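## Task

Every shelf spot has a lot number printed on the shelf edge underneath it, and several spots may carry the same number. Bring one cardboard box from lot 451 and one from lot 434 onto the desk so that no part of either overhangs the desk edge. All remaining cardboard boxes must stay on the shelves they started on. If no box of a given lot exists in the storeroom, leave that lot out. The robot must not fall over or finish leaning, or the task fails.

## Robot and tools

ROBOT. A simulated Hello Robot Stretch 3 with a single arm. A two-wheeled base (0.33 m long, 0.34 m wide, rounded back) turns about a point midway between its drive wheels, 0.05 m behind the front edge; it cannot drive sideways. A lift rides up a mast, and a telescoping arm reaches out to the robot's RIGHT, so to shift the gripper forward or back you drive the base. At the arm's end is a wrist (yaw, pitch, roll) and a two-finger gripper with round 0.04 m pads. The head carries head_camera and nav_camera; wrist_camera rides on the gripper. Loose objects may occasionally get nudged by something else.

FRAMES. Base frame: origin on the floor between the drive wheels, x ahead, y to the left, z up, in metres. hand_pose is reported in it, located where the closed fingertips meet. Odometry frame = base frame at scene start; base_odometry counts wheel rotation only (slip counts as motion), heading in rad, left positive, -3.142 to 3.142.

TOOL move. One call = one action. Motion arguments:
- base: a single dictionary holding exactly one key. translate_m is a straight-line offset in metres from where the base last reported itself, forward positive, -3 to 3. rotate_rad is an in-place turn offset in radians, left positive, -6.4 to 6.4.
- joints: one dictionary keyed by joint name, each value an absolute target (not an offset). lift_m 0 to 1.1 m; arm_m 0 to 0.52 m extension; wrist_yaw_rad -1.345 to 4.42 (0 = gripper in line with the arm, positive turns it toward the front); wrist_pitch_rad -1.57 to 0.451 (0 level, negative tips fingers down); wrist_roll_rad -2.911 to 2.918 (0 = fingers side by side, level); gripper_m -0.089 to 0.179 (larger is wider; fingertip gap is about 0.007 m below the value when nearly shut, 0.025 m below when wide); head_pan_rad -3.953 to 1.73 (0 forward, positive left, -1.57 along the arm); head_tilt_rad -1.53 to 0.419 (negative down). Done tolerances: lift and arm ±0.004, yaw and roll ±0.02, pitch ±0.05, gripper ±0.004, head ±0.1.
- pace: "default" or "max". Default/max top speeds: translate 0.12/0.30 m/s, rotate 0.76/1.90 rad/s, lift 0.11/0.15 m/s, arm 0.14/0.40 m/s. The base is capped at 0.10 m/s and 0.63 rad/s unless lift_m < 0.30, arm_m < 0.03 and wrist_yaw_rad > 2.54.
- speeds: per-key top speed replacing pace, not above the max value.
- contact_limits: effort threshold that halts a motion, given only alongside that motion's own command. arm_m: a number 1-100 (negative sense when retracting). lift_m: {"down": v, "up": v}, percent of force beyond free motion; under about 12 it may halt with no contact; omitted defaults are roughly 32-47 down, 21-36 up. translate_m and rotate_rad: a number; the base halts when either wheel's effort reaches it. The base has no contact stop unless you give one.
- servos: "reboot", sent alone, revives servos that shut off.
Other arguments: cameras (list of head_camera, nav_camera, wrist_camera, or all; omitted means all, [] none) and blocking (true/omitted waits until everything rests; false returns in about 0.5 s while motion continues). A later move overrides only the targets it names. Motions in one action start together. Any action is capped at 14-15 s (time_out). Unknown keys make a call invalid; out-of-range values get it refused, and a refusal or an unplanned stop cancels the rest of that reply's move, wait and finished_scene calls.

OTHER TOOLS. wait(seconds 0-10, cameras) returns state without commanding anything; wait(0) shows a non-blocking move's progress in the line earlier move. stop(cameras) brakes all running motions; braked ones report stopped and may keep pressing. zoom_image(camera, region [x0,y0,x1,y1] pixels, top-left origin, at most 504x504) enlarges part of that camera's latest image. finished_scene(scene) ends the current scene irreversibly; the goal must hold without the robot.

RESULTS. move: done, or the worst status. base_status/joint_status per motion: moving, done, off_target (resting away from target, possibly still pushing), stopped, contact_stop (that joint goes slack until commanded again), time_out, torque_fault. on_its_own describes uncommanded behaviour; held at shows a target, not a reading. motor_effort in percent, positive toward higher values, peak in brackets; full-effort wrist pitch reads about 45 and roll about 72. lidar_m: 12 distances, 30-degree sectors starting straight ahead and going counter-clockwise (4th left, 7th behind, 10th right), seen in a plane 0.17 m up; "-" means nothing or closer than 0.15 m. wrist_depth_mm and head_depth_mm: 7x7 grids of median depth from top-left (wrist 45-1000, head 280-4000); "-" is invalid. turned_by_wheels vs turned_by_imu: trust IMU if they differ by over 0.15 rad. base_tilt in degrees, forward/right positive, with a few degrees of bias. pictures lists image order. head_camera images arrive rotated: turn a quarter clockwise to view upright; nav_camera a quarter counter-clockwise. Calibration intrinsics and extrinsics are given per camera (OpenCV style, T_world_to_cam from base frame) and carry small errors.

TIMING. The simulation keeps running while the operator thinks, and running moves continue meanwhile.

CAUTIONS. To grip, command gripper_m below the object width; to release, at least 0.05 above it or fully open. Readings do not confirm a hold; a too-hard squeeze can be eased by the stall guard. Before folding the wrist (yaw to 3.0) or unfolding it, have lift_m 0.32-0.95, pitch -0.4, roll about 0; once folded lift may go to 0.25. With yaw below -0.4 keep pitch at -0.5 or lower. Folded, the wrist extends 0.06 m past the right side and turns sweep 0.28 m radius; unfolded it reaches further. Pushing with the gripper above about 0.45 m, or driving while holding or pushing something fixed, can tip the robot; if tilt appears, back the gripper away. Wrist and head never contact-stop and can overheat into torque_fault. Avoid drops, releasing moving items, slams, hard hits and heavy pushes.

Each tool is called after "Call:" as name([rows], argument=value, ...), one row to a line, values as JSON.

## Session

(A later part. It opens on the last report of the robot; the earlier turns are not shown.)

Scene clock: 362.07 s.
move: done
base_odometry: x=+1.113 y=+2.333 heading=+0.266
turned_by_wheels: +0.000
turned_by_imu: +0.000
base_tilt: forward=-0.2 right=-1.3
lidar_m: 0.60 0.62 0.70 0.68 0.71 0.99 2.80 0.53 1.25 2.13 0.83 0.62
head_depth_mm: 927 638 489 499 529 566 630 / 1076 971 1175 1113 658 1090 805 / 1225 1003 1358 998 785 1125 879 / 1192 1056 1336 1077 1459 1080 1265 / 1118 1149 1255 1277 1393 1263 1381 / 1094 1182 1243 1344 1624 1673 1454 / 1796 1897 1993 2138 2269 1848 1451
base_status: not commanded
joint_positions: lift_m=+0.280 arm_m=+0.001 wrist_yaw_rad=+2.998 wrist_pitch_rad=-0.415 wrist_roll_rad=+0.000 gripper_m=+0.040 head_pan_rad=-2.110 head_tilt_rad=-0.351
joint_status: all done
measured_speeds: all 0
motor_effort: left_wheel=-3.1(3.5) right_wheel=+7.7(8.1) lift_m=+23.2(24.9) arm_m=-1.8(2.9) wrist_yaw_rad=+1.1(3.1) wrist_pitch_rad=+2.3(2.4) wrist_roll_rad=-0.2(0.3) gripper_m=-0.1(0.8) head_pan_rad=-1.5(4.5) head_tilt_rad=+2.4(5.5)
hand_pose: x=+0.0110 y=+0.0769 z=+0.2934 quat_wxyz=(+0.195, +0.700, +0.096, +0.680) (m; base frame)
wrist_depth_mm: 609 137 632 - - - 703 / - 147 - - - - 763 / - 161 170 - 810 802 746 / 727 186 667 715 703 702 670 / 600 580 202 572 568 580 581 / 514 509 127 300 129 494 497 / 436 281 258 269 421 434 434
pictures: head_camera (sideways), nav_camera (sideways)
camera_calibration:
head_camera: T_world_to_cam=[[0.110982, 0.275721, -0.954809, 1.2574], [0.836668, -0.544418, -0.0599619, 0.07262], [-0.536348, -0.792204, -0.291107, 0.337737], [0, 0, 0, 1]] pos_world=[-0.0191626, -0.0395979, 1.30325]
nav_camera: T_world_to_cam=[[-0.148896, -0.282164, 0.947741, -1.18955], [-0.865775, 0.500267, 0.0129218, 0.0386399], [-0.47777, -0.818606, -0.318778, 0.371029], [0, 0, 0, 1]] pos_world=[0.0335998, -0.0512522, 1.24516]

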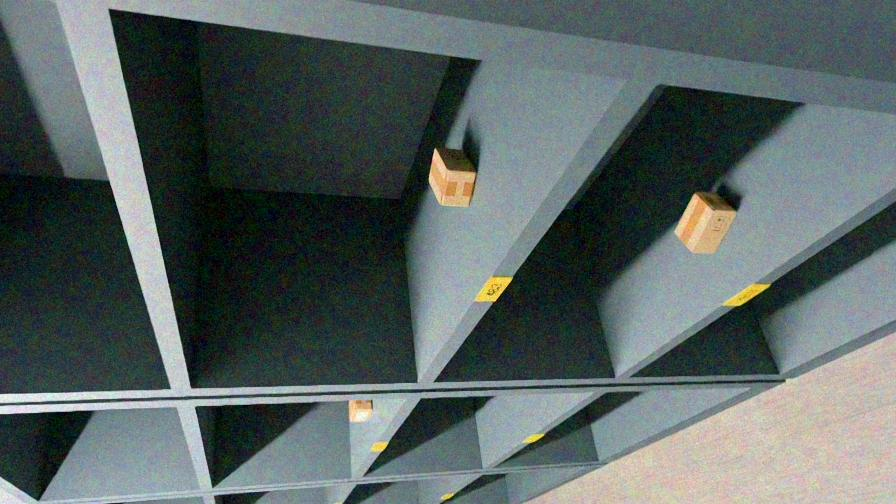

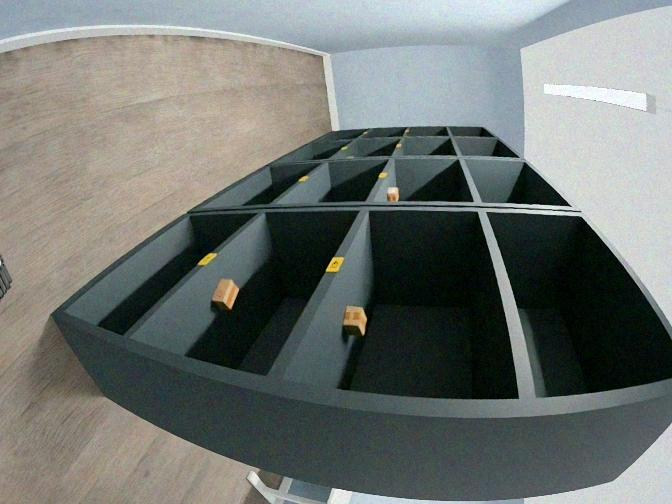

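Call:
move(base={"translate_m": 0.17}, cameras=[])

Call:
move(base={"rotate_rad": -1.6}, joints={"head_pan_rad": -0.9, "head_tilt_rad": -0.4}, pace="max", cameras=["head_camera"])

Call:
move(base={"translate_m": 0.75}, pace="max", joints={"head_pan_rad": -1.57, "head_tilt_rad": -0.45}, cameras=["head_camera"])

Scene clock: 389.23 s.
move: done
base_odometry: x=+1.277 y=+2.378 heading=+0.266
turned_by_wheels: +0.000
turned_by_imu: +0.000
base_tilt: forward=-0.3 right=-1.2
lidar_m: 0.43 0.45 0.62 0.68 0.70 0.98 2.92 0.67 1.35 1.54 0.60 0.44
head_depth_mm: 1190 937 1248 1128 1266 1143 887 / 1302 1289 1423 1038 1434 1132 975 / 1257 1305 1415 1217 1566 1166 1385 / 1177 1235 1320 1373 1470 1583 1424 / 1608 1525 1780 1586 1742 1695 1456 / 1890 1978 2077 2228 2321 1860 1455 / 2996 2743 2946 3127 2560 1840 1444
base_status: done
joint_positions: lift_m=+0.280 arm_m=+0.001 wrist_yaw_rad=+2.998 wrist_pitch_rad=-0.415 wrist_roll_rad=+0.000 gripper_m=+0.040 head_pan_rad=-2.100 head_tilt_rad=-0.350
joint_status: not commanded
measured_speeds: all 0
motor_effort: left_wheel=+6.4(7.3) right_wheel=+5.0(14.6) lift_m=+26.2(26.7) arm_m=+2.0(2.7) wrist_yaw_rad=+1.9(3.1) wrist_pitch_rad=+2.3(2.4) wrist_roll_rad=+0.2(0.3) gripper_m=+0.5(0.8) head_pan_rad=+3.4(4.2) head_tilt_rad=+4.9(5.9)
hand_pose: x=+0.0110 y=+0.0769 z=+0.2934 quat_wxyz=(+0.195, +0.700, +0.096, +0.680) (m; base frame)
wrist_depth_mm: 626 137 626 - - 675 501 / - 147 - - - 724 478 / - 161 170 - 806 755 487 / 725 186 671 722 701 667 506 / 605 579 202 577 566 585 501 / 511 499 127 301 129 493 482 / 437 280 257 268 423 433 430
pictures: none
No camera images: "cameras" was empty.

Scene clock: 391.37 s.
move: done
base_odometry: x=+1.277 y=+2.378 heading=-1.333
turned_by_wheels: -1.600
turned_by_imu: -1.569
base_tilt: forward=-0.4 right=-1.2
lidar_m: 1.58 0.60 0.44 0.43 0.45 0.62 0.68 0.71 0.97 2.79 0.67 1.34
head_depth_mm: 672 751 859 991 2221 1793 1425 / 560 616 682 771 880 1022 1213 / 587 1012 636 687 735 799 897 / 1078 1172 1249 924 1360 1051 1220 / 1173 1286 1368 991 1416 1089 1309 / 1259 1342 1423 1174 1405 1477 1321 / 1155 1223 1298 1333 1396 1524 1378
base_status: done
joint_positions: lift_m=+0.280 arm_m=+0.001 wrist_yaw_rad=+2.998 wrist_pitch_rad=-0.415 wrist_roll_rad=+0.000 gripper_m=+0.040 head_pan_rad=-0.894 head_tilt_rad=-0.400
joint_status: all done
measured_speeds: all 0
motor_effort: left_wheel=+4.7(15.4) right_wheel=-8.7(14.3) lift_m=+29.1(29.4) arm_m=-6.8(7.4) wrist_yaw_rad=+2.1(2.9) wrist_pitch_rad=+2.3(2.4) wrist_roll_rad=+0.1(0.3) gripper_m=+0.4(0.8) head_pan_rad=-3.3(6.3) head_tilt_rad=-4.8(7.2)
hand_pose: x=+0.0110 y=+0.0769 z=+0.2934 quat_wxyz=(+0.195, +0.700, +0.096, +0.680) (m; base frame)
wrist_depth_mm: 408 137 423 435 448 461 465 / 446 147 459 475 486 492 507 / 488 162 494 522 527 533 547 / 532 186 190 - - - - / 562 559 200 553 552 579 585 / 513 506 127 301 129 499 493 / 435 281 257 270 424 433 430
pictures: head_camera (sideways)
camera_calibration:
head_camera: T_world_to_cam=[[-0.248891, 0.235977, -0.939345, 1.23948], [0.799455, 0.597548, -0.0617125, 0.0751378], [0.54674, -0.766323, -0.337377, 0.391323], [0, 0, 0, 1]] pos_world=[0.0344742, -0.0375079, 1.30096]

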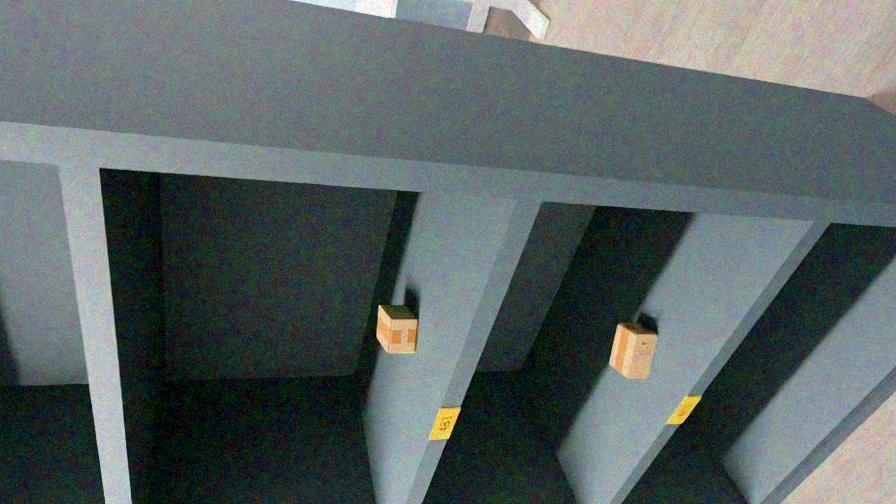

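Scene clock: 395.20 s.
move: done
base_odometry: x=+1.454 y=+1.649 heading=-1.333
turned_by_wheels: +0.000
turned_by_imu: +0.001
base_tilt: forward=-0.5 right=-1.1
lidar_m: 1.54 0.58 0.43 0.42 0.44 0.60 1.42 1.48 0.69 1.04 0.75 1.50
head_depth_mm: 583 920 980 833 895 946 865 / 594 923 990 819 1176 1008 858 / 606 919 992 810 1162 1001 854 / 622 919 987 755 1158 992 848 / 640 920 990 776 1159 986 842 / 658 920 994 780 1164 985 865 / 677 921 994 773 1169 975 860
base_status: done
joint_positions: lift_m=+0.280 arm_m=+0.001 wrist_yaw_rad=+2.998 wrist_pitch_rad=-0.415 wrist_roll_rad=+0.000 gripper_m=+0.040 head_pan_rad=-1.570 head_tilt_rad=-0.452
joint_status: all done
measured_speeds: all 0
motor_effort: left_wheel=+0.1(12.5) right_wheel=+3.0(14.0) lift_m=+29.0(31.0) arm_m=-11.8(13.2) wrist_yaw_rad=+2.4(2.8) wrist_pitch_rad=+2.2(2.4) wrist_roll_rad=+0.0(0.3) gripper_m=+0.5(1.2) head_pan_rad=+3.4(5.1) head_tilt_rad=+0.2(7.3)
hand_pose: x=+0.0110 y=+0.0769 z=+0.2934 quat_wxyz=(+0.195, +0.700, +0.096, +0.680) (m; base frame)
wrist_depth_mm: 400 137 415 429 438 440 458 / 437 148 445 462 472 489 495 / 474 162 484 510 520 530 534 / 516 187 219 549 - - - / 547 540 201 551 548 578 574 / 512 511 127 300 129 495 498 / 437 280 257 270 423 430 428
pictures: head_camera (sideways)
camera_calibration:
head_camera: T_world_to_cam=[[-0.0464456, 0.388209, -0.9204, 1.21344], [0.997502, -0.0310642, -0.0634387, 0.0760837], [-0.053219, -0.921048, -0.385796, 0.458022], [0, 0, 0, 1]] pos_world=[0.00484084, -0.0468443, 1.29838]

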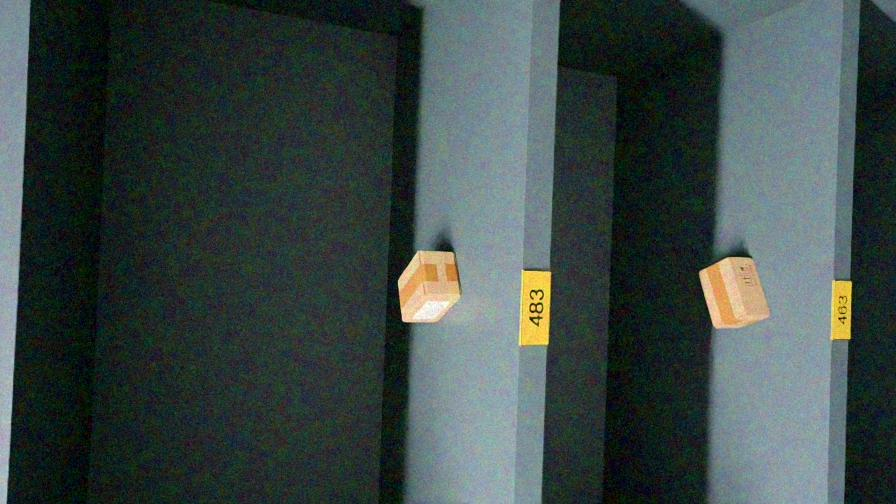

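Call:
move(base={"translate_m": 0.85}, pace="max", cameras=["head_camera", "nav_camera"])

Scene clock: 404.80 s.
move: done
base_odometry: x=+1.654 y=+0.823 heading=-1.333
turned_by_wheels: +0.000
turned_by_imu: +0.000
base_tilt: forward=-0.2 right=-1.2
lidar_m: 1.48 0.57 0.42 0.40 0.42 0.59 1.69 1.35 0.66 1.05 0.82 0.87
head_depth_mm: 574 818 796 733 716 752 825 / 586 933 995 825 1015 973 886 / 596 934 1006 816 1177 1003 877 / 612 935 1008 808 1176 996 873 / 628 934 1006 798 1181 990 869 / 648 938 1006 712 1186 967 869 / 668 936 1009 777 1183 981 862
base_status: done
joint_positions: lift_m=+0.280 arm_m=+0.001 wrist_yaw_rad=+2.998 wrist_pitch_rad=-0.415 wrist_roll_rad=+0.000 gripper_m=+0.040 head_pan_rad=-1.570 head_tilt_rad=-0.450
joint_status: not commanded
measured_speeds: all 0
motor_effort: left_wheel=+1.2(15.6) right_wheel=+7.3(11.8) lift_m=+26.2(28.6) arm_m=-9.8(11.3) wrist_yaw_rad=+1.6(2.8) wrist_pitch_rad=+2.3(2.4) wrist_roll_rad=+0.1(0.3) gripper_m=+0.2(1.1) head_pan_rad=+3.0(4.0) head_tilt_rad=+4.3(5.4)
hand_pose: x=+0.0110 y=+0.0769 z=+0.2934 quat_wxyz=(+0.195, +0.700, +0.096, +0.680) (m; base frame)
wrist_depth_mm: 389 137 402 412 423 431 441 / 423 148 435 450 463 471 482 / 461 161 470 490 503 513 527 / 506 186 506 543 539 - - / 533 530 201 554 156 579 582 / 513 510 127 300 129 499 497 / 433 280 257 269 426 432 430
pictures: head_camera (sideways), nav_camera (sideways)
camera_calibration:
head_camera: T_world_to_cam=[[-0.0466276, 0.386712, -0.921021, 1.21427], [0.99751, -0.0308195, -0.0634401, 0.0761029], [-0.0529185, -0.921686, -0.384312, 0.456097], [0, 0, 0, 1]] pos_world=[0.00484114, -0.0468504, 1.29848]
nav_camera: T_world_to_cam=[[0.0173819, -0.410924, 0.911504, -1.14323], [-0.99979, -0.0170776, 0.0113666, 0.0415161], [0.0108955, -0.91151, -0.411134, 0.488236], [0, 0, 0, 1]] pos_world=[0.0560594, -0.0240409, 1.24232]

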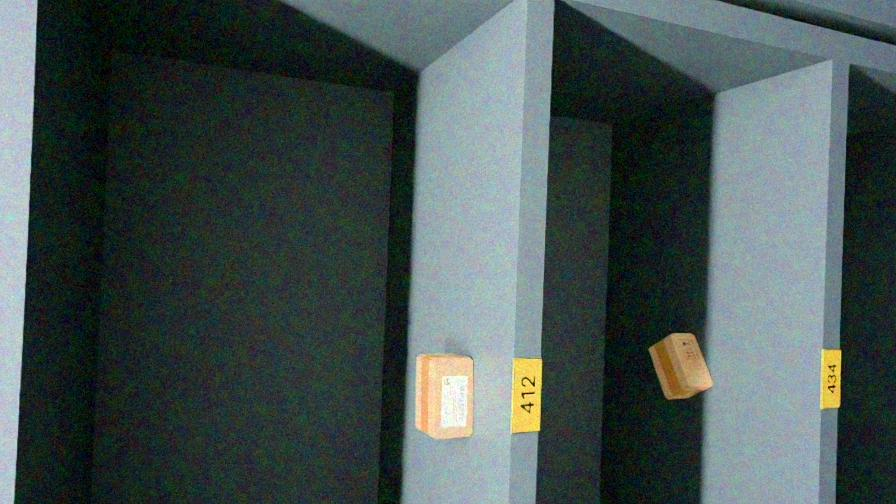

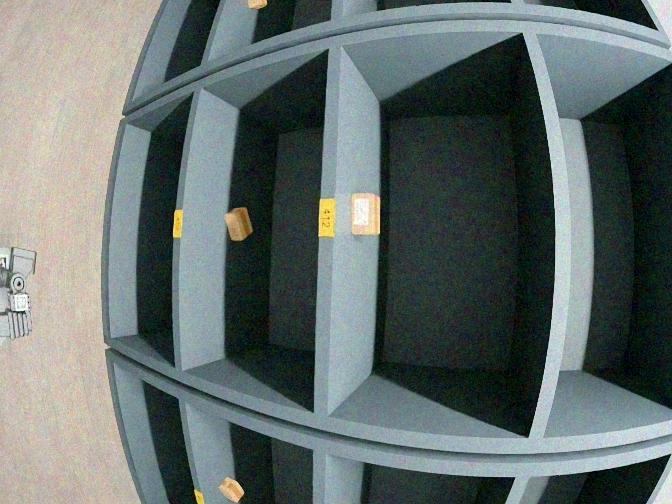

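Call:
move(base={"translate_m": 0.12}, joints={"lift_m": 0.56}, cameras=[])

Call:
move(joints={"wrist_yaw_rad": 0.0, "gripper_m": 0.179}, cameras=[])

Call:
move(joints={"wrist_pitch_rad": -0.2, "arm_m": 0.15}, cameras=["wrist_camera", "head_camera"])

Scene clock: 422.37 s.
move: done
base_odometry: x=+1.682 y=+0.706 heading=-1.333
turned_by_wheels: +0.000
turned_by_imu: +0.000
base_tilt: forward=-0.4 right=-1.2
lidar_m: 1.48 0.56 0.42 0.40 0.42 0.58 1.69 1.46 0.72 1.06 0.75 1.50
head_depth_mm: 576 933 1000 834 1016 976 889 / 588 931 1007 823 1180 1008 885 / 603 932 1006 815 1176 1003 880 / 616 934 1008 752 1179 991 877 / 634 936 1009 721 1188 962 871 / 651 937 1009 785 1183 985 866 / 671 933 1009 777 1166 982 861
base_status: done
joint_positions: lift_m=+0.560 arm_m=+0.001 wrist_yaw_rad=+2.998 wrist_pitch_rad=-0.415 wrist_roll_rad=+0.000 gripper_m=+0.040 head_pan_rad=-1.570 head_tilt_rad=-0.450
joint_status: all done
measured_speeds: all 0
motor_effort: left_wheel=+4.2(8.7) right_wheel=+5.3(11.5) lift_m=+29.6(34.9) arm_m=-7.1(9.0) wrist_yaw_rad=+2.0(3.2) wrist_pitch_rad=+2.3(2.4) wrist_roll_rad=+0.0(0.3) gripper_m=+0.0(0.9) head_pan_rad=+3.1(3.9) head_tilt_rad=+4.5(5.2)
hand_pose: x=+0.0110 y=+0.0769 z=+0.5734 quat_wxyz=(+0.195, +0.700, +0.096, +0.680) (m; base frame)
wrist_depth_mm: 385 137 400 410 425 428 438 / 420 147 434 445 460 467 481 / 455 162 467 491 500 514 520 / 505 187 222 533 537 - - / 537 199 200 - 152 - - / - - 127 - 127 - - / - - 258 719 706 731 720
pictures: none
No camera images: "cameras" was empty.

Scene clock: 424.87 s.
move: done
base_odometry: x=+1.682 y=+0.706 heading=-1.333
turned_by_wheels: +0.000
turned_by_imu: +0.000
base_tilt: forward=-0.3 right=-1.2
lidar_m: 1.48 0.56 0.42 0.40 0.42 0.58 1.69 1.46 0.72 1.05 0.75 1.51
head_depth_mm: 575 934 998 835 1019 983 888 / 587 934 1007 823 1182 1010 887 / 602 934 1007 815 1179 1004 879 / 615 933 1010 753 1173 997 872 / 632 935 1007 717 1185 962 870 / 652 935 1015 788 1179 984 865 / 673 932 1010 777 1168 977 859
base_status: not commanded
joint_positions: lift_m=+0.560 arm_m=+0.001 wrist_yaw_rad=+0.003 wrist_pitch_rad=-0.415 wrist_roll_rad=+0.000 gripper_m=+0.179 head_pan_rad=-1.570 head_tilt_rad=-0.450
joint_status: all done
measured_speeds: all 0
motor_effort: left_wheel=+4.1(4.7) right_wheel=+5.1(6.5) lift_m=+23.7(29.3) arm_m=-6.8(7.8) wrist_yaw_rad=-3.3(7.8) wrist_pitch_rad=+2.2(2.4) wrist_roll_rad=+0.0(0.4) gripper_m=+0.8(84.7) head_pan_rad=+3.5(3.8) head_tilt_rad=+4.2(5.4)
hand_pose: x=-0.0208 y=-0.3703 z=+0.5734 quat_wxyz=(+0.692, +0.147, -0.691, -0.145) (m; base frame)
wrist_depth_mm: 513 - - 526 - - - / 493 462 485 481 470 471 462 / 409 401 400 392 389 378 375 / 515 - - - - - - / 519 146 - - - - - / - 126 - - - - - / 118 692 - - - - 105
pictures: none
No camera images: "cameras" was empty.

Scene clock: 427.23 s.
move: done
base_odometry: x=+1.682 y=+0.706 heading=-1.333
turned_by_wheels: +0.000
turned_by_imu: +0.000
base_tilt: forward=-0.3 right=-1.3
lidar_m: 1.48 0.56 0.42 0.40 0.42 0.58 1.68 1.46 0.72 1.05 0.75 1.50
head_depth_mm: 577 935 996 833 1016 978 890 / 588 931 1007 823 1182 1013 882 / 602 931 1006 813 1173 1004 854 / 617 931 1011 754 1184 997 848 / 635 934 1007 719 1183 962 847 / 652 931 1006 785 1182 985 865 / 671 933 1004 776 1167 981 864
base_status: not commanded
joint_positions: lift_m=+0.560 arm_m=+0.150 wrist_yaw_rad=+0.003 wrist_pitch_rad=-0.222 wrist_roll_rad=+0.000 gripper_m=+0.179 head_pan_rad=-1.570 head_tilt_rad=-0.450
joint_status: all done
measured_speeds: all 0
motor_effort: left_wheel=+3.8(4.6) right_wheel=+5.6(6.1) lift_m=+30.0(30.5) arm_m=+12.6(14.7) wrist_yaw_rad=-3.0(5.0) wrist_pitch_rad=+3.5(5.6) wrist_roll_rad=+0.0(0.4) gripper_m=+0.4(1.1) head_pan_rad=+2.6(3.7) head_tilt_rad=+4.4(5.1)
hand_pose: x=-0.0207 y=-0.5396 z=+0.6188 quat_wxyz=(+0.703, +0.080, -0.702, -0.077) (m; base frame)
wrist_depth_mm: 506 - - - - - 570 / 503 - - - - - - / 506 - - 433 - 546 - / 444 447 440 425 438 436 433 / 352 317 332 333 330 331 327 / - 269 274 266 263 263 262 / - - - - - - 105
pictures: head_camera (sideways), wrist_camera
camera_calibration:
head_camera: T_world_to_cam=[[-0.0466276, 0.386712, -0.921021, 1.21427], [0.99751, -0.0308195, -0.0634401, 0.0761029], [-0.0529185, -0.921686, -0.384312, 0.456097], [0, 0, 0, 1]] pos_world=[0.00484114, -0.0468504, 1.29848]
wrist_camera: T_world_to_cam=[[-0.998865, -0.0442084, -0.0177457, -0.0269877], [-0.00200218, 0.411149, -0.911566, 0.818478], [0.047595, -0.910495, -0.410771, -0.0699366], [0, 0, 0, 1]] pos_world=[-0.0219897, -0.401386, 0.716889]

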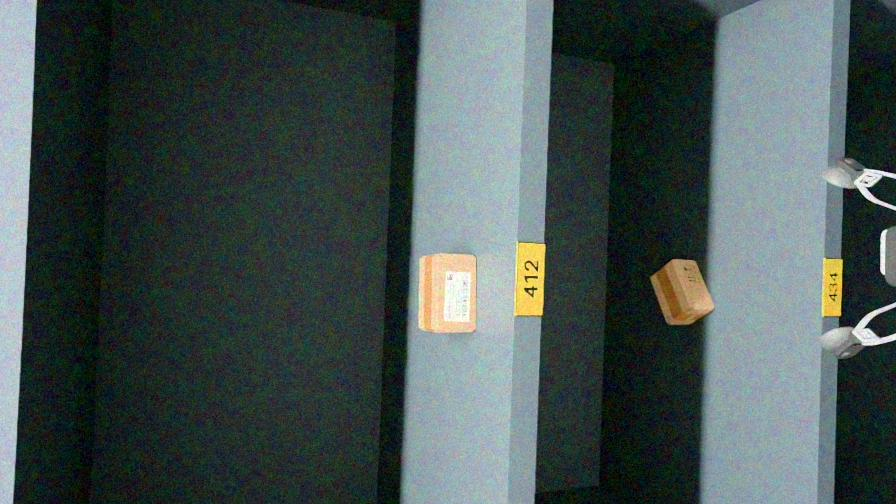

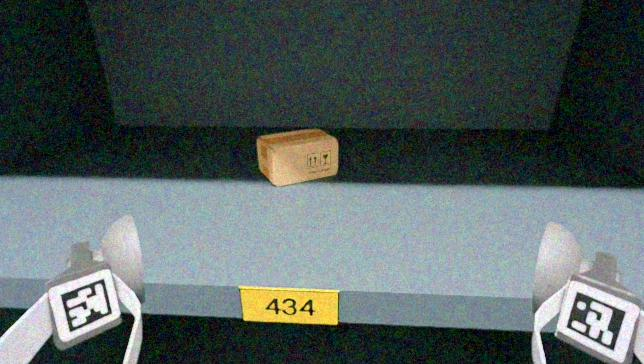

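Call:
move(base={"translate_m": -0.027}, joints={"wrist_yaw_rad": 0.36, "wrist_pitch_rad": -0.2, "gripper_m": 0.179}, cameras=[])

Call:
move(joints={"lift_m": 0.50, "arm_m": 0.37}, cameras=["wrist_camera", "head_camera"])

Scene clock: 498.50 s.
move: done
base_odometry: x=+1.675 y=+0.733 heading=-1.333
turned_by_wheels: +0.000
turned_by_imu: +0.000
base_tilt: forward=-0.3 right=-1.2
lidar_m: 1.47 0.56 0.42 0.40 0.42 0.58 1.69 1.44 0.71 1.05 0.76 1.52
head_depth_mm: 575 932 992 837 950 943 867 / 588 932 1004 824 1178 1010 885 / 600 932 1006 816 1179 1005 879 / 615 931 1006 801 1184 995 850 / 632 934 1009 714 1176 965 869 / 649 934 1011 786 1175 984 841 / 671 935 1008 778 1183 977 861
base_status: done
joint_positions: lift_m=+0.560 arm_m=+0.150 wrist_yaw_rad=+0.357 wrist_pitch_rad=-0.222 wrist_roll_rad=+0.000 gripper_m=+0.179 head_pan_rad=-1.570 head_tilt_rad=-0.450
joint_status: all done
measured_speeds: all 0
motor_effort: left_wheel=-6.3(10.6) right_wheel=-6.3(10.3) lift_m=+30.4(31.5) arm_m=+6.2(8.4) wrist_yaw_rad=+2.2(4.8) wrist_pitch_rad=+3.6(6.4) wrist_roll_rad=+0.0(0.3) gripper_m=+0.4(0.9) head_pan_rad=+3.0(3.4) head_tilt_rad=+4.3(4.6)
hand_pose: x=+0.0640 y=-0.5242 z=+0.6188 quat_wxyz=(+0.706, +0.202, -0.677, +0.048) (m; base frame)
wrist_depth_mm: 393 464 - - - - - / 392 477 - - - - - / 404 481 - - 430 541 - / 422 450 443 440 416 434 430 / 461 358 338 330 330 328 326 / 118 126 841 289 267 265 262 / - - 768 - 262 241 105
pictures: none
No camera images: "cameras" was empty.

Scene clock: 501.37 s.
move: done
base_odometry: x=+1.675 y=+0.733 heading=-1.333
turned_by_wheels: +0.000
turned_by_imu: +0.000
base_tilt: forward=-0.3 right=-1.3
lidar_m: 1.48 0.56 0.42 0.40 0.42 0.58 1.68 1.43 0.71 1.06 0.76 1.52
head_depth_mm: 577 935 993 832 953 950 868 / 587 933 1008 821 1177 1003 885 / 600 932 1004 814 1175 997 653 / 618 929 1008 802 1185 995 666 / 634 932 1007 714 1186 964 872 / 651 933 1009 791 1176 983 862 / 673 939 1006 777 1184 979 863
base_status: not commanded
joint_positions: lift_m=+0.500 arm_m=+0.370 wrist_yaw_rad=+0.357 wrist_pitch_rad=-0.221 wrist_roll_rad=+0.000 gripper_m=+0.179 head_pan_rad=-1.570 head_tilt_rad=-0.450
joint_status: all done
measured_speeds: all 0
motor_effort: left_wheel=-6.4(6.8) right_wheel=-5.7(6.4) lift_m=+31.3(31.3) arm_m=+13.8(14.9) wrist_yaw_rad=+2.1(3.3) wrist_pitch_rad=+3.5(3.6) wrist_roll_rad=+0.1(0.3) gripper_m=+0.3(1.2) head_pan_rad=+3.0(3.4) head_tilt_rad=+4.1(5.1)
hand_pose: x=+0.0640 y=-0.7443 z=+0.5590 quat_wxyz=(+0.706, +0.202, -0.677, +0.048) (m; base frame)
wrist_depth_mm: 384 474 - - - - - / 395 472 - - - - - / 391 445 438 438 233 391 - / 298 298 295 237 206 289 290 / 235 223 221 210 214 219 218 / 118 142 178 177 176 176 175 / 118 144 153 147 147 143 107
pictures: head_camera (sideways), wrist_camera
camera_calibration:
head_camera: T_world_to_cam=[[-0.0466276, 0.386712, -0.921021, 1.21427], [0.99751, -0.0308195, -0.0634401, 0.0761029], [-0.0529185, -0.921686, -0.384312, 0.456097], [0, 0, 0, 1]] pos_world=[0.00484114, -0.0468504, 1.29848]
wrist_camera: T_world_to_cam=[[-0.921605, -0.387724, -0.0177214, -0.213047], [-0.144189, 0.384408, -0.911834, 0.837631], [0.360352, -0.837795, -0.410177, -0.251149], [0, 0, 0, 1]] pos_world=[0.0149333, -0.615006, 0.656989]

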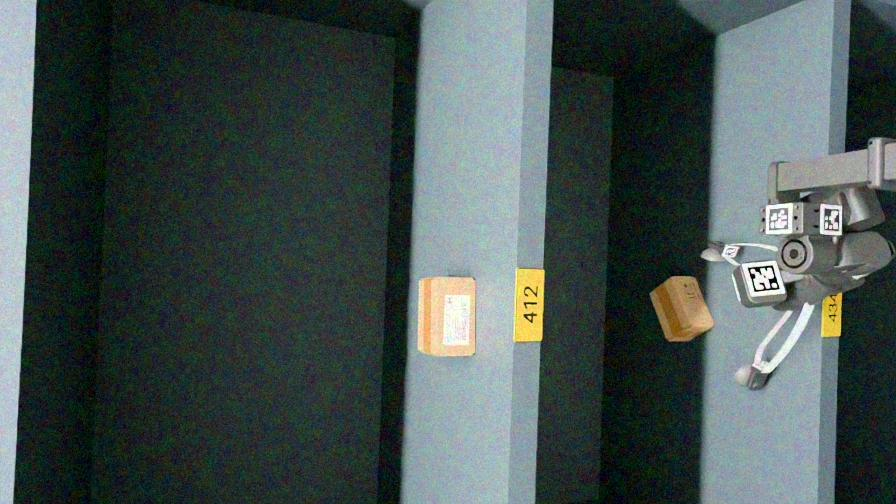

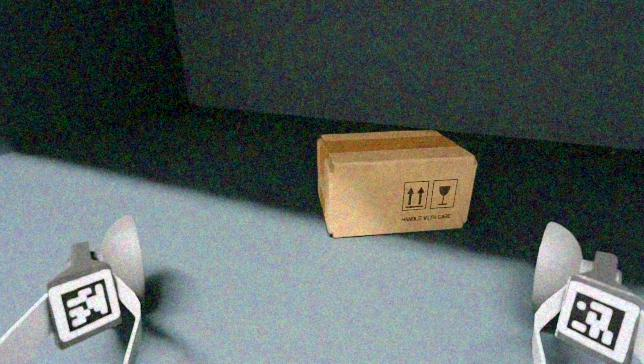

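Call:
move(joints={"arm_m": 0.45}, contact_limits={"arm_m": 28}, cameras=["wrist_camera"])

Scene clock: 513.47 s.
move: done
base_odometry: x=+1.675 y=+0.733 heading=-1.333
turned_by_wheels: +0.000
turned_by_imu: +0.000
base_tilt: forward=-0.2 right=-1.1
lidar_m: 1.48 0.56 0.42 0.40 0.42 0.58 1.69 1.44 0.71 1.06 0.76 1.53
head_depth_mm: 578 932 995 835 948 944 865 / 589 929 1008 825 1179 1009 887 / 602 930 1006 815 1178 1002 654 / 618 933 1004 801 1176 825 816 / 632 934 1007 714 1181 961 868 / 652 936 1004 787 1183 982 865 / 671 932 1014 777 1186 980 864
base_status: not commanded
joint_positions: lift_m=+0.500 arm_m=+0.450 wrist_yaw_rad=+0.357 wrist_pitch_rad=-0.221 wrist_roll_rad=+0.000 gripper_m=+0.179 head_pan_rad=-1.570 head_tilt_rad=-0.450
joint_status: all done
measured_speeds: all 0
motor_effort: left_wheel=-6.0(6.9) right_wheel=-5.9(6.3) lift_m=+30.0(31.4) arm_m=+13.1(14.8) wrist_yaw_rad=+1.3(3.3) wrist_pitch_rad=+3.5(3.6) wrist_roll_rad=-0.3(0.3) gripper_m=+0.7(1.0) head_pan_rad=+2.4(3.5) head_tilt_rad=+4.1(4.8)
contact_limits: arm_m 28 (drawing in: default 31, maximum 55; extending or still: default 40, maximum 69)
hand_pose: x=+0.0640 y=-0.8243 z=+0.5590 quat_wxyz=(+0.706, +0.202, -0.677, +0.048) (m; base frame)
wrist_depth_mm: 385 444 - - - - - / 395 464 - - - - - / 395 442 402 397 - - - / 296 296 296 172 183 290 271 / 235 222 211 134 139 208 217 / 118 141 170 140 147 175 174 / 118 143 148 146 147 142 107
pictures: wrist_camera
camera_calibration:
wrist_camera: T_world_to_cam=[[-0.921605, -0.387724, -0.0177214, -0.244065], [-0.144189, 0.384408, -0.911834, 0.868383], [0.360352, -0.837795, -0.410177, -0.318172], [0, 0, 0, 1]] pos_world=[0.0149333, -0.695006, 0.656989]

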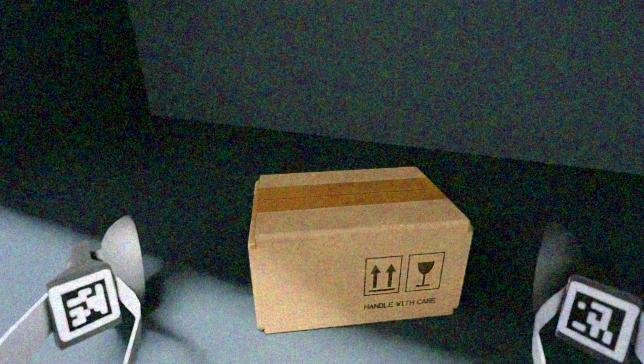

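Call:
move(joints={"arm_m": 0.488}, contact_limits={"arm_m": 28}, cameras=["wrist_camera"])

Call:
move(joints={"gripper_m": 0.03}, cameras=["wrist_camera"])

Scene clock: 520.13 s.
move: done
base_odometry: x=+1.675 y=+0.733 heading=-1.333
turned_by_wheels: +0.000
turned_by_imu: +0.000
base_tilt: forward=-0.3 right=-1.2
lidar_m: 1.48 0.56 0.42 0.40 0.42 0.58 1.69 1.43 0.71 1.06 0.77 1.52
head_depth_mm: 576 930 991 835 952 948 867 / 588 933 1005 822 1176 1009 882 / 602 932 1007 813 1179 970 673 / 617 932 1006 799 1184 780 850 / 632 930 1008 714 1180 954 869 / 652 935 1008 783 1185 983 868 / 672 934 1009 774 1177 979 859
base_status: not commanded
joint_positions: lift_m=+0.500 arm_m=+0.488 wrist_yaw_rad=+0.357 wrist_pitch_rad=-0.221 wrist_roll_rad=+0.000 gripper_m=+0.179 head_pan_rad=-1.570 head_tilt_rad=-0.450
joint_status: all done
measured_speeds: all 0
motor_effort: left_wheel=-6.7(6.8) right_wheel=-5.9(6.1) lift_m=+29.6(30.6) arm_m=+13.2(14.5) wrist_yaw_rad=+1.5(3.2) wrist_pitch_rad=+3.5(3.6) wrist_roll_rad=+0.2(0.3) gripper_m=+0.8(1.0) head_pan_rad=+2.6(3.5) head_tilt_rad=+3.3(4.4)
contact_limits: arm_m 28 (drawing in: default 31, maximum 55; extending or still: default 40, maximum 69)
hand_pose: x=+0.0640 y=-0.8623 z=+0.5590 quat_wxyz=(+0.706, +0.202, -0.677, +0.048) (m; base frame)
wrist_depth_mm: 385 - - - - - - / 395 447 - - - - - / 392 403 399 - - - - / 297 297 296 293 292 272 270 / 234 222 130 129 142 218 217 / 118 140 100 108 106 175 175 / 118 139 103 108 113 142 107
pictures: wrist_camera
camera_calibration:
wrist_camera: T_world_to_cam=[[-0.921605, -0.387724, -0.0177214, -0.258799], [-0.144189, 0.384408, -0.911834, 0.882991], [0.360352, -0.837795, -0.410177, -0.350009], [0, 0, 0, 1]] pos_world=[0.0149333, -0.733006, 0.656989]

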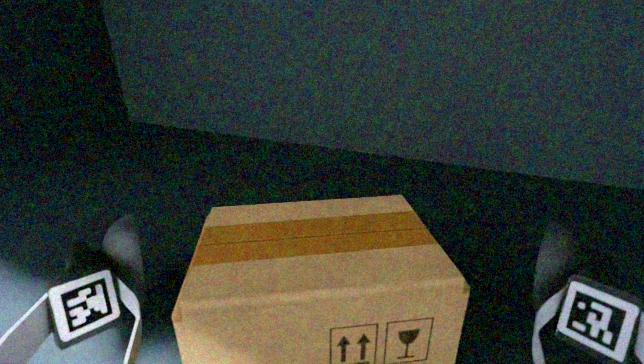

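Scene clock: 522.17 s.
move: done
base_odometry: x=+1.675 y=+0.733 heading=-1.333
turned_by_wheels: +0.000
turned_by_imu: +0.000
base_tilt: forward=-0.2 right=-1.2
lidar_m: 1.48 0.56 0.42 0.40 0.42 0.59 1.69 1.43 0.71 1.05 0.77 1.53
head_depth_mm: 578 929 989 835 950 947 868 / 590 930 1006 821 1178 1007 879 / 601 928 1005 812 1174 972 674 / 617 929 1007 800 1176 782 851 / 635 932 1008 713 1184 954 873 / 651 939 1013 782 1180 984 865 / 673 934 1009 775 1183 976 861
base_status: not commanded
joint_positions: lift_m=+0.500 arm_m=+0.488 wrist_yaw_rad=+0.358 wrist_pitch_rad=-0.221 wrist_roll_rad=+0.000 gripper_m=+0.031 head_pan_rad=-1.570 head_tilt_rad=-0.450
joint_status: all done
measured_speeds: all 0
motor_effort: left_wheel=-6.4(6.8) right_wheel=-5.2(6.6) lift_m=+29.8(30.5) arm_m=+12.8(13.9) wrist_yaw_rad=+0.2(2.8) wrist_pitch_rad=+3.3(3.6) wrist_roll_rad=+0.1(0.3) gripper_m=-27.3(97.5) head_pan_rad=+2.6(3.4) head_tilt_rad=+3.9(4.6)
contact_limits: arm_m 28 (drawing in: default 31, maximum 55; extending or still: default 40, maximum 69)
hand_pose: x=+0.0644 y=-0.8622 z=+0.5591 quat_wxyz=(+0.706, +0.202, -0.677, +0.048) (m; base frame)
wrist_depth_mm: 384 - - - - - - / 394 449 - - - - - / 394 406 398 - - - - / 300 295 297 294 289 272 270 / 223 222 131 130 135 218 217 / 178 171 113 112 126 162 175 / 154 139 115 122 137 137 146
pictures: wrist_camera
camera_calibration:
wrist_camera: T_world_to_cam=[[-0.921073, -0.388985, -0.0177491, -0.259491], [-0.14461, 0.38403, -0.911926, 0.882771], [0.361542, -0.837384, -0.409971, -0.349848], [0, 0, 0, 1]] pos_world=[0.0151316, -0.732906, 0.656989]

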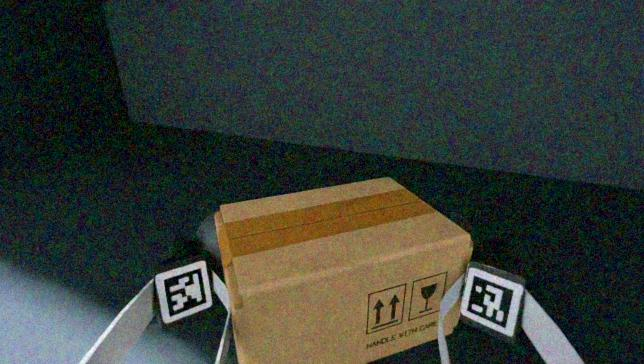

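Call:
move(joints={"lift_m": 0.57}, speeds={"lift_m": 0.05}, cameras=["wrist_camera"])

Call:
move(joints={"arm_m": 0.0, "wrist_yaw_rad": 0.0}, cameras=["wrist_camera"])

Call:
move(base={"translate_m": -2.07}, joints={"lift_m": 0.85}, cameras=["wrist_camera", "head_camera"])

Scene clock: 531.80 s.
move: done
base_odometry: x=+1.675 y=+0.733 heading=-1.333
turned_by_wheels: +0.000
turned_by_imu: +0.000
base_tilt: forward=-0.3 right=-1.1
lidar_m: 1.48 0.56 0.42 0.40 0.42 0.58 1.69 1.44 0.71 1.06 0.77 1.52
head_depth_mm: 577 933 992 832 947 943 866 / 588 931 1005 821 1182 1010 859 / 603 935 1004 814 1177 734 592 / 616 933 1009 802 1179 752 875 / 633 933 1009 711 1179 946 867 / 652 933 1006 783 1183 985 865 / 673 930 1007 776 1177 981 862
base_status: not commanded
joint_positions: lift_m=+0.570 arm_m=+0.488 wrist_yaw_rad=+0.358 wrist_pitch_rad=-0.223 wrist_roll_rad=+0.000 gripper_m=+0.034 head_pan_rad=-1.570 head_tilt_rad=-0.450
joint_status: all done
measured_speeds: all 0
motor_effort: left_wheel=-5.8(6.7) right_wheel=-5.3(6.2) lift_m=+31.1(34.0) arm_m=+12.3(13.4) wrist_yaw_rad=+0.7(2.1) wrist_pitch_rad=+3.7(3.9) wrist_roll_rad=+0.1(0.3) gripper_m=-11.8(12.3) head_pan_rad=+2.2(3.1) head_tilt_rad=+3.6(4.4)
contact_limits: arm_m 28 (drawing in: default 31, maximum 55; extending or still: default 40, maximum 69)
hand_pose: x=+0.0643 y=-0.8620 z=+0.6286 quat_wxyz=(+0.706, +0.203, -0.677, +0.048) (m; base frame)
wrist_depth_mm: 387 - - - - - - / 391 450 - - - - - / 404 465 - - - - - / 410 459 431 153 161 - - / 347 353 132 129 136 153 - / 279 279 113 113 125 253 275 / 240 225 113 122 138 128 229
pictures: wrist_camera
camera_calibration:
wrist_camera: T_world_to_cam=[[-0.921082, -0.388961, -0.0178144, -0.258226], [-0.145265, 0.385724, -0.911106, 0.947121], [0.361256, -0.836616, -0.411786, -0.31943], [0, 0, 0, 1]] pos_world=[0.0151324, -0.733008, 0.726791]

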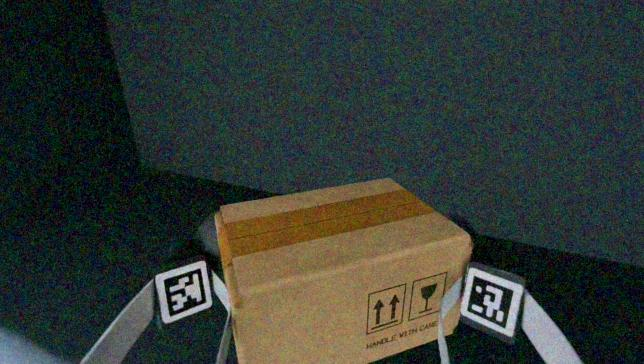

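Scene clock: 536.57 s.
move: done
base_odometry: x=+1.675 y=+0.733 heading=-1.333
turned_by_wheels: +0.000
turned_by_imu: +0.000
base_tilt: forward=-0.3 right=-1.2
lidar_m: 1.48 0.56 0.42 0.40 0.42 0.59 1.69 1.44 0.71 1.05 0.76 1.52
head_depth_mm: 576 930 990 830 951 946 869 / 588 934 1002 825 1177 1006 883 / 601 930 1010 814 1179 1003 881 / 617 934 999 803 1181 995 872 / 632 932 1004 713 1184 988 870 / 648 933 1008 786 1183 985 868 / 669 933 1008 777 1183 978 860
base_status: not commanded
joint_positions: lift_m=+0.570 arm_m=+0.001 wrist_yaw_rad=+0.003 wrist_pitch_rad=-0.223 wrist_roll_rad=+0.000 gripper_m=+0.034 head_pan_rad=-1.570 head_tilt_rad=-0.450
joint_status: all done
measured_speeds: all 0
motor_effort: left_wheel=-6.3(6.9) right_wheel=-5.7(6.5) lift_m=+30.4(31.5) arm_m=-12.6(15.9) wrist_yaw_rad=-2.9(7.3) wrist_pitch_rad=+3.7(3.9) wrist_roll_rad=-0.2(0.3) gripper_m=-12.0(12.7) head_pan_rad=+2.8(3.1) head_tilt_rad=+4.3(4.5)
hand_pose: x=-0.0207 y=-0.3901 z=+0.6285 quat_wxyz=(+0.703, +0.080, -0.702, -0.078) (m; base frame)
wrist_depth_mm: - - - - - - - / - - - - - - - / - - - - - - - / 472 470 470 499 458 460 427 / - 423 132 130 136 391 387 / - - 113 112 126 124 - / - - 108 121 133 118 -
pictures: wrist_camera
camera_calibration:
wrist_camera: T_world_to_cam=[[-0.998865, -0.0441805, -0.0178128, -0.0201533], [-0.00200205, 0.412539, -0.910938, 0.765881], [0.0475941, -0.909868, -0.412159, 0.0712827], [0, 0, 0, 1]] pos_world=[-0.0219897, -0.251988, 0.726691]

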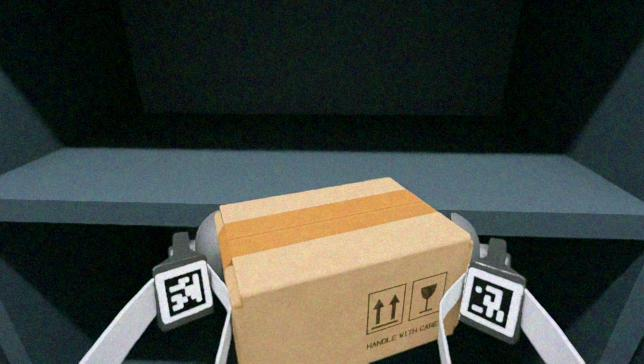

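Scene clock: 551.57 s.
move: time_out
base_odometry: x=+1.348 y=+2.087 heading=-1.333
turned_by_wheels: +0.000
turned_by_imu: -0.001
base_tilt: forward=-0.4 right=-1.3
lidar_m: 1.56 0.60 0.44 0.43 0.44 0.62 0.97 1.02 1.40 0.58 1.08 1.09
head_depth_mm: 2735 2854 2753 2672 2286 1711 1368 / 2801 2980 3230 3354 2259 1704 1367 / 2792 2975 3233 3337 2231 1700 433 / 2750 2934 3184 3076 2231 1683 407 / 468 503 550 600 667 820 798 / 646 916 987 786 1150 984 836 / 669 915 983 780 1160 984 839
base_status: translate_m time_out (by the wheels' count: -1.3933 of -2.0700)
joint_positions: lift_m=+0.850 arm_m=+0.001 wrist_yaw_rad=+0.003 wrist_pitch_rad=-0.224 wrist_roll_rad=+0.000 gripper_m=+0.034 head_pan_rad=-1.570 head_tilt_rad=-0.450
joint_status: all done
measured_speeds: all 0
motor_effort: left_wheel=-0.5(10.7) right_wheel=-1.6(14.9) lift_m=+24.6(35.2) arm_m=-2.0(13.1) wrist_yaw_rad=-3.4(4.9) wrist_pitch_rad=+4.0(4.1) wrist_roll_rad=+0.1(0.4) gripper_m=-11.6(12.6) head_pan_rad=+2.0(3.0) head_tilt_rad=+3.3(4.3)
hand_pose: x=-0.0208 y=-0.3900 z=+0.9083 quat_wxyz=(+0.703, +0.080, -0.702, -0.078) (m; base frame)
wrist_depth_mm: - - 306 - - - - / - - - - - - - / - - - - - - - / - - - - - - - / - - 132 129 136 - - / - - 113 112 126 - - / - - 108 121 138 - -
pictures: head_camera (sideways), wrist_camera
camera_calibration:
head_camera: T_world_to_cam=[[-0.0466276, 0.386712, -0.921021, 1.21427], [0.99751, -0.0308195, -0.0634401, 0.0761029], [-0.0529185, -0.921686, -0.384312, 0.456097], [0, 0, 0, 1]] pos_world=[0.00484114, -0.0468504, 1.29848]
wrist_camera: T_world_to_cam=[[-0.998874, -0.0439511, -0.0178486, -0.0150719], [-0.00190239, 0.413071, -0.910697, 1.02084], [0.0473989, -0.909638, -0.41269, 0.187275], [0, 0, 0, 1]] pos_world=[-0.0219895, -0.251989, 1.00669]

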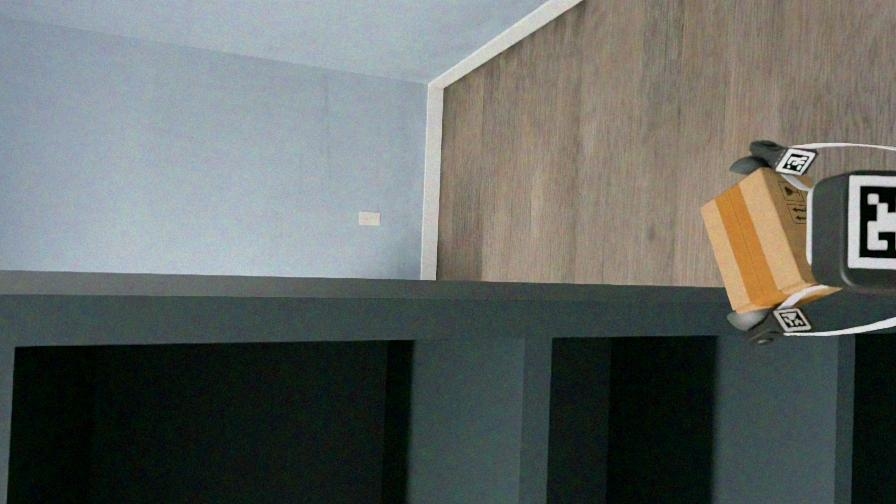

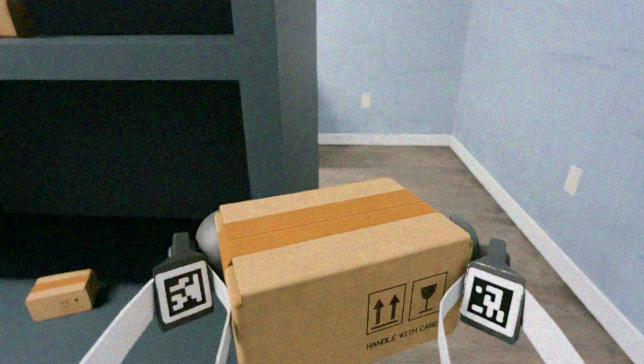

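Call:
move(base={"translate_m": -0.63}, cameras=[])

Call:
move(base={"rotate_rad": 1.6}, cameras=["head_camera", "nav_camera"])

Scene clock: 569.20 s.
move: done
base_odometry: x=+1.199 y=+2.699 heading=-1.333
turned_by_wheels: +0.000
turned_by_imu: +0.000
base_tilt: forward=-0.3 right=-1.1
lidar_m: 1.59 0.61 0.45 0.44 0.45 0.36 0.35 0.37 0.50 1.46 0.93 0.88
head_depth_mm: 1072 1042 1019 997 975 953 937 / 1634 1577 1507 1461 1412 1369 1280 / 2751 2919 2964 2749 2141 1695 434 / 2786 2929 3164 3339 2243 1676 407 / 2759 2953 3229 3306 2204 1671 1277 / 2741 2988 3156 3216 2199 1649 1335 / 2751 3013 3106 3013 2167 1641 1332
base_status: done
joint_positions: lift_m=+0.850 arm_m=+0.001 wrist_yaw_rad=+0.003 wrist_pitch_rad=-0.224 wrist_roll_rad=+0.000 gripper_m=+0.034 head_pan_rad=-1.570 head_tilt_rad=-0.450
joint_status: not commanded
measured_speeds: all 0
motor_effort: left_wheel=-1.0(10.2) right_wheel=-9.7(14.5) lift_m=+25.8(26.8) arm_m=+6.6(6.6) wrist_yaw_rad=-3.0(4.8) wrist_pitch_rad=+3.9(4.1) wrist_roll_rad=+0.2(0.3) gripper_m=-12.1(12.5) head_pan_rad=+2.1(2.5) head_tilt_rad=+2.8(3.9)
hand_pose: x=-0.0208 y=-0.3900 z=+0.9083 quat_wxyz=(+0.703, +0.080, -0.702, -0.078) (m; base frame)
wrist_depth_mm: - - - - - 629 461 / - - - - - 622 462 / - - - - - 617 460 / - - - - - 576 458 / - - 132 129 135 574 453 / - - 113 113 126 569 455 / - - 108 122 138 121 430
pictures: none
No camera images: "cameras" was empty.

Scene clock: 572.87 s.
move: done
base_odometry: x=+1.199 y=+2.699 heading=+0.267
turned_by_wheels: +1.600
turned_by_imu: +1.574
base_tilt: forward=-0.2 right=-1.2
lidar_m: 0.43 0.46 0.36 0.35 0.37 0.51 1.55 0.92 0.88 1.52 0.60 0.45
head_depth_mm: 2081 2206 2304 1682 1763 1644 1372 / 3573 3089 2997 2627 2234 1704 1362 / 3673 - - 3316 2246 1690 434 / 3626 - - 3277 2215 1688 407 / 2855 3038 3279 2881 2204 1664 1277 / 1623 1675 1739 1807 1854 1603 1344 / 1133 1153 1185 1214 1251 1281 1268
base_status: done
joint_positions: lift_m=+0.850 arm_m=+0.001 wrist_yaw_rad=+0.002 wrist_pitch_rad=-0.224 wrist_roll_rad=+0.000 gripper_m=+0.034 head_pan_rad=-1.570 head_tilt_rad=-0.450
joint_status: not commanded
measured_speeds: all 0
motor_effort: left_wheel=-9.3(12.8) right_wheel=+8.7(13.1) lift_m=+26.0(26.6) arm_m=+0.3(7.1) wrist_yaw_rad=-2.1(4.2) wrist_pitch_rad=+4.0(4.1) wrist_roll_rad=+0.0(0.3) gripper_m=-11.8(12.6) head_pan_rad=+2.1(2.4) head_tilt_rad=+3.2(3.8)
hand_pose: x=-0.0209 y=-0.3900 z=+0.9083 quat_wxyz=(+0.703, +0.080, -0.702, -0.078) (m; base frame)
wrist_depth_mm: 516 - - - - - - / 514 - - - - - - / 497 - - - - - - / 498 - - - - - - / 521 - 132 130 136 - 926 / 505 - 113 113 126 - - / 505 - 108 121 138 - -
pictures: head_camera (sideways), nav_camera (sideways)
camera_calibration:
head_camera: T_world_to_cam=[[-0.0466276, 0.386712, -0.921021, 1.21427], [0.99751, -0.0308195, -0.0634401, 0.0761029], [-0.0529185, -0.921686, -0.384312, 0.456097], [0, 0, 0, 1]] pos_world=[0.00484114, -0.0468504, 1.29848]
nav_camera: T_world_to_cam=[[0.0173819, -0.410924, 0.911504, -1.14323], [-0.99979, -0.0170776, 0.0113666, 0.0415161], [0.0108955, -0.91151, -0.411134, 0.488236], [0, 0, 0, 1]] pos_world=[0.0560594, -0.0240409, 1.24232]

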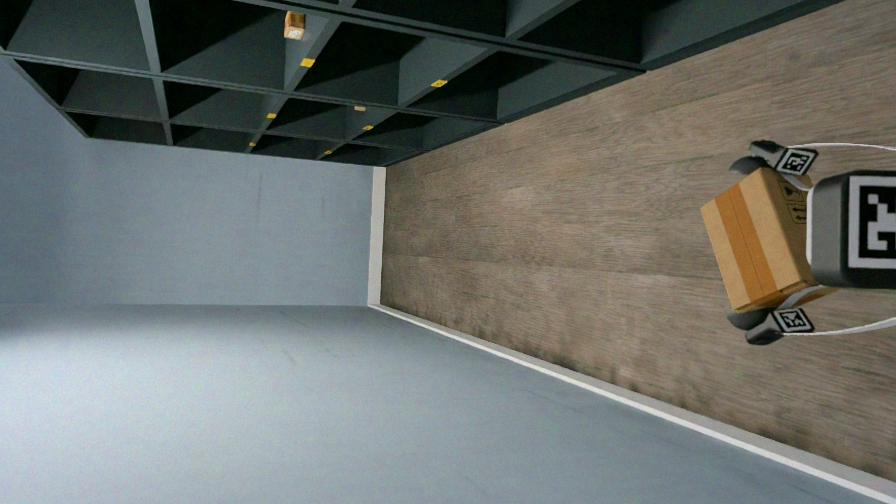

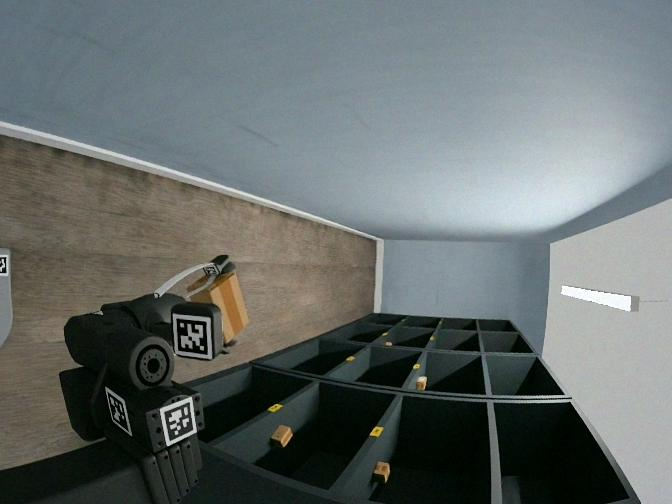

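Call:
move(base={"translate_m": -1.2}, cameras=[])

Call:
move(base={"translate_m": -0.74}, cameras=[])

Call:
move(base={"rotate_rad": -1.6}, joints={"head_tilt_rad": -0.6}, cameras=["head_camera"])

Scene clock: 593.00 s.
move: done
base_odometry: x=+0.042 y=+2.383 heading=+0.267
turned_by_wheels: +0.000
turned_by_imu: -0.001
base_tilt: forward=-0.3 right=-1.3
lidar_m: 1.34 0.53 0.40 0.39 0.40 0.57 1.71 1.96 2.82 0.65 0.66 1.68
head_depth_mm: 3585 3970 - 3453 2285 1706 1374 / 3534 3777 - 3374 2271 1707 1373 / 3543 3780 - 3328 2227 1693 433 / 3528 3682 - 3104 2215 1675 407 / 1059 1128 1204 1301 1402 1258 1234 / 596 615 635 667 723 800 880 / 512 549 592 644 706 778 865
base_status: done
joint_positions: lift_m=+0.850 arm_m=+0.001 wrist_yaw_rad=+0.002 wrist_pitch_rad=-0.224 wrist_roll_rad=+0.000 gripper_m=+0.034 head_pan_rad=-1.570 head_tilt_rad=-0.450
joint_status: not commanded
measured_speeds: all 0
motor_effort: left_wheel=-3.5(14.0) right_wheel=-8.0(11.3) lift_m=+27.9(28.5) arm_m=-2.2(13.5) wrist_yaw_rad=-3.7(4.0) wrist_pitch_rad=+4.0(4.1) wrist_roll_rad=-0.2(0.4) gripper_m=-12.1(12.8) head_pan_rad=+1.4(2.2) head_tilt_rad=+2.3(3.4)
hand_pose: x=-0.0209 y=-0.3900 z=+0.9083 quat_wxyz=(+0.703, +0.080, -0.702, -0.078) (m; base frame)
wrist_depth_mm: - - - - - - - / - - - - - - - / - - - - - - - / - - - - - - - / - - 132 130 136 - - / - - 113 112 126 - - / - - 108 122 138 - -
pictures: none
No camera images: "cameras" was empty.

Scene clock: 601.53 s.
move: done
base_odometry: x=-0.672 y=+2.188 heading=+0.267
turned_by_wheels: +0.000
turned_by_imu: +0.000
base_tilt: forward=-0.3 right=-1.1
lidar_m: 1.42 0.56 0.42 0.41 0.43 0.60 1.39 1.37 1.37 3.11 1.23 1.09
head_depth_mm: 3530 3824 - 2802 2194 1712 1364 / 3562 3746 - 3413 2269 1690 1363 / 3584 3871 - 3356 2226 1696 434 / 3603 3775 - 3304 2215 1683 407 / 3543 3823 - 3233 2184 1677 1275 / 3448 3398 3545 3105 2187 1662 1332 / 2317 2391 2417 2529 2180 1665 1332
base_status: done
joint_positions: lift_m=+0.850 arm_m=+0.001 wrist_yaw_rad=+0.002 wrist_pitch_rad=-0.224 wrist_roll_rad=+0.000 gripper_m=+0.034 head_pan_rad=-1.570 head_tilt_rad=-0.450
joint_status: not commanded
measured_speeds: all 0
motor_effort: left_wheel=-7.8(12.6) right_wheel=-3.3(11.7) lift_m=+28.3(29.0) arm_m=+4.7(5.6) wrist_yaw_rad=-3.1(4.1) wrist_pitch_rad=+3.9(4.1) wrist_roll_rad=+0.0(0.4) gripper_m=-11.9(12.6) head_pan_rad=+0.9(2.0) head_tilt_rad=+1.8(3.5)
hand_pose: x=-0.0209 y=-0.3900 z=+0.9083 quat_wxyz=(+0.703, +0.080, -0.702, -0.078) (m; base frame)
wrist_depth_mm: - - - - - - - / - - - - - - - / - - - - - - - / - - - - - - - / - - 132 130 135 - - / - 125 113 112 126 - - / - - 108 121 138 - -
pictures: none
No camera images: "cameras" was empty.

Scene clock: 605.17 s.
move: done
base_odometry: x=-0.672 y=+2.188 heading=-1.333
turned_by_wheels: -1.600
turned_by_imu: -1.575
base_tilt: forward=-0.4 right=-1.3
lidar_m: 3.26 1.25 1.09 1.51 0.57 0.42 0.41 0.43 0.59 1.39 1.39 1.37
head_depth_mm: 1125 1194 1175 1148 1122 1094 1080 / 1139 1245 1392 1534 1624 1431 - / 1141 1250 1396 1564 1720 455 325 / 1141 1251 1393 1560 1723 299 299 / 1148 1252 1403 1572 1723 1384 1214 / 1138 1255 1392 1564 1717 1456 1215 / 1144 1264 1392 1581 1721 1453 1211
base_status: done
joint_positions: lift_m=+0.850 arm_m=+0.001 wrist_yaw_rad=+0.002 wrist_pitch_rad=-0.224 wrist_roll_rad=+0.000 gripper_m=+0.034 head_pan_rad=-1.570 head_tilt_rad=-0.600
joint_status: all done
measured_speeds: all 0
motor_effort: left_wheel=+8.0(12.5) right_wheel=-9.9(13.1) lift_m=+28.3(29.5) arm_m=-0.5(6.2) wrist_yaw_rad=-3.7(4.2) wrist_pitch_rad=+3.9(4.1) wrist_roll_rad=+0.1(0.3) gripper_m=-12.1(12.4) head_pan_rad=+1.0(1.8) head_tilt_rad=-5.1(6.3)
hand_pose: x=-0.0209 y=-0.3900 z=+0.9083 quat_wxyz=(+0.703, +0.080, -0.702, -0.078) (m; base frame)
wrist_depth_mm: - - - - - - 537 / - - - - - - 543 / - - - - - - 540 / - - - - - - 540 / - - 132 130 136 153 535 / - - 113 113 126 124 538 / - - 108 121 138 124 504
pictures: head_camera (sideways)
camera_calibration:
head_camera: T_world_to_cam=[[-0.0467445, 0.520086, -0.852834, 1.12534], [0.997499, -0.0210087, -0.0674855, 0.0813531], [-0.0530152, -0.853856, -0.517803, 0.629753], [0, 0, 0, 1]] pos_world=[0.00484051, -0.0458484, 1.29131]

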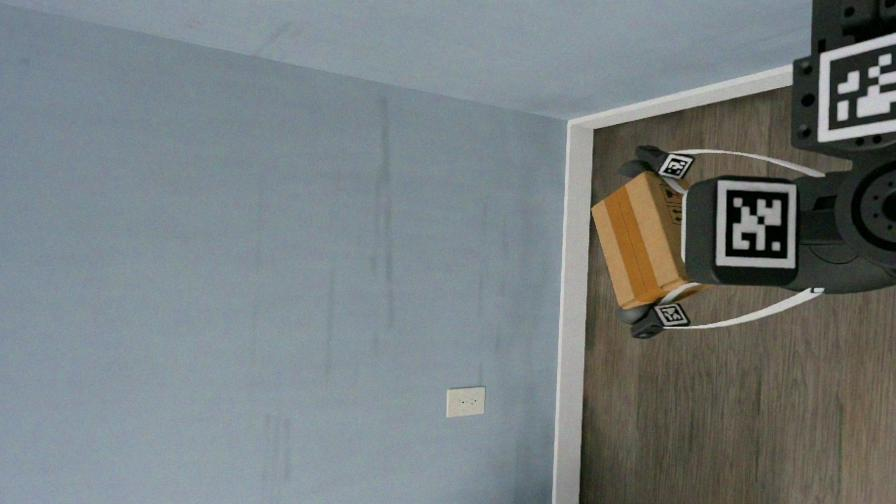

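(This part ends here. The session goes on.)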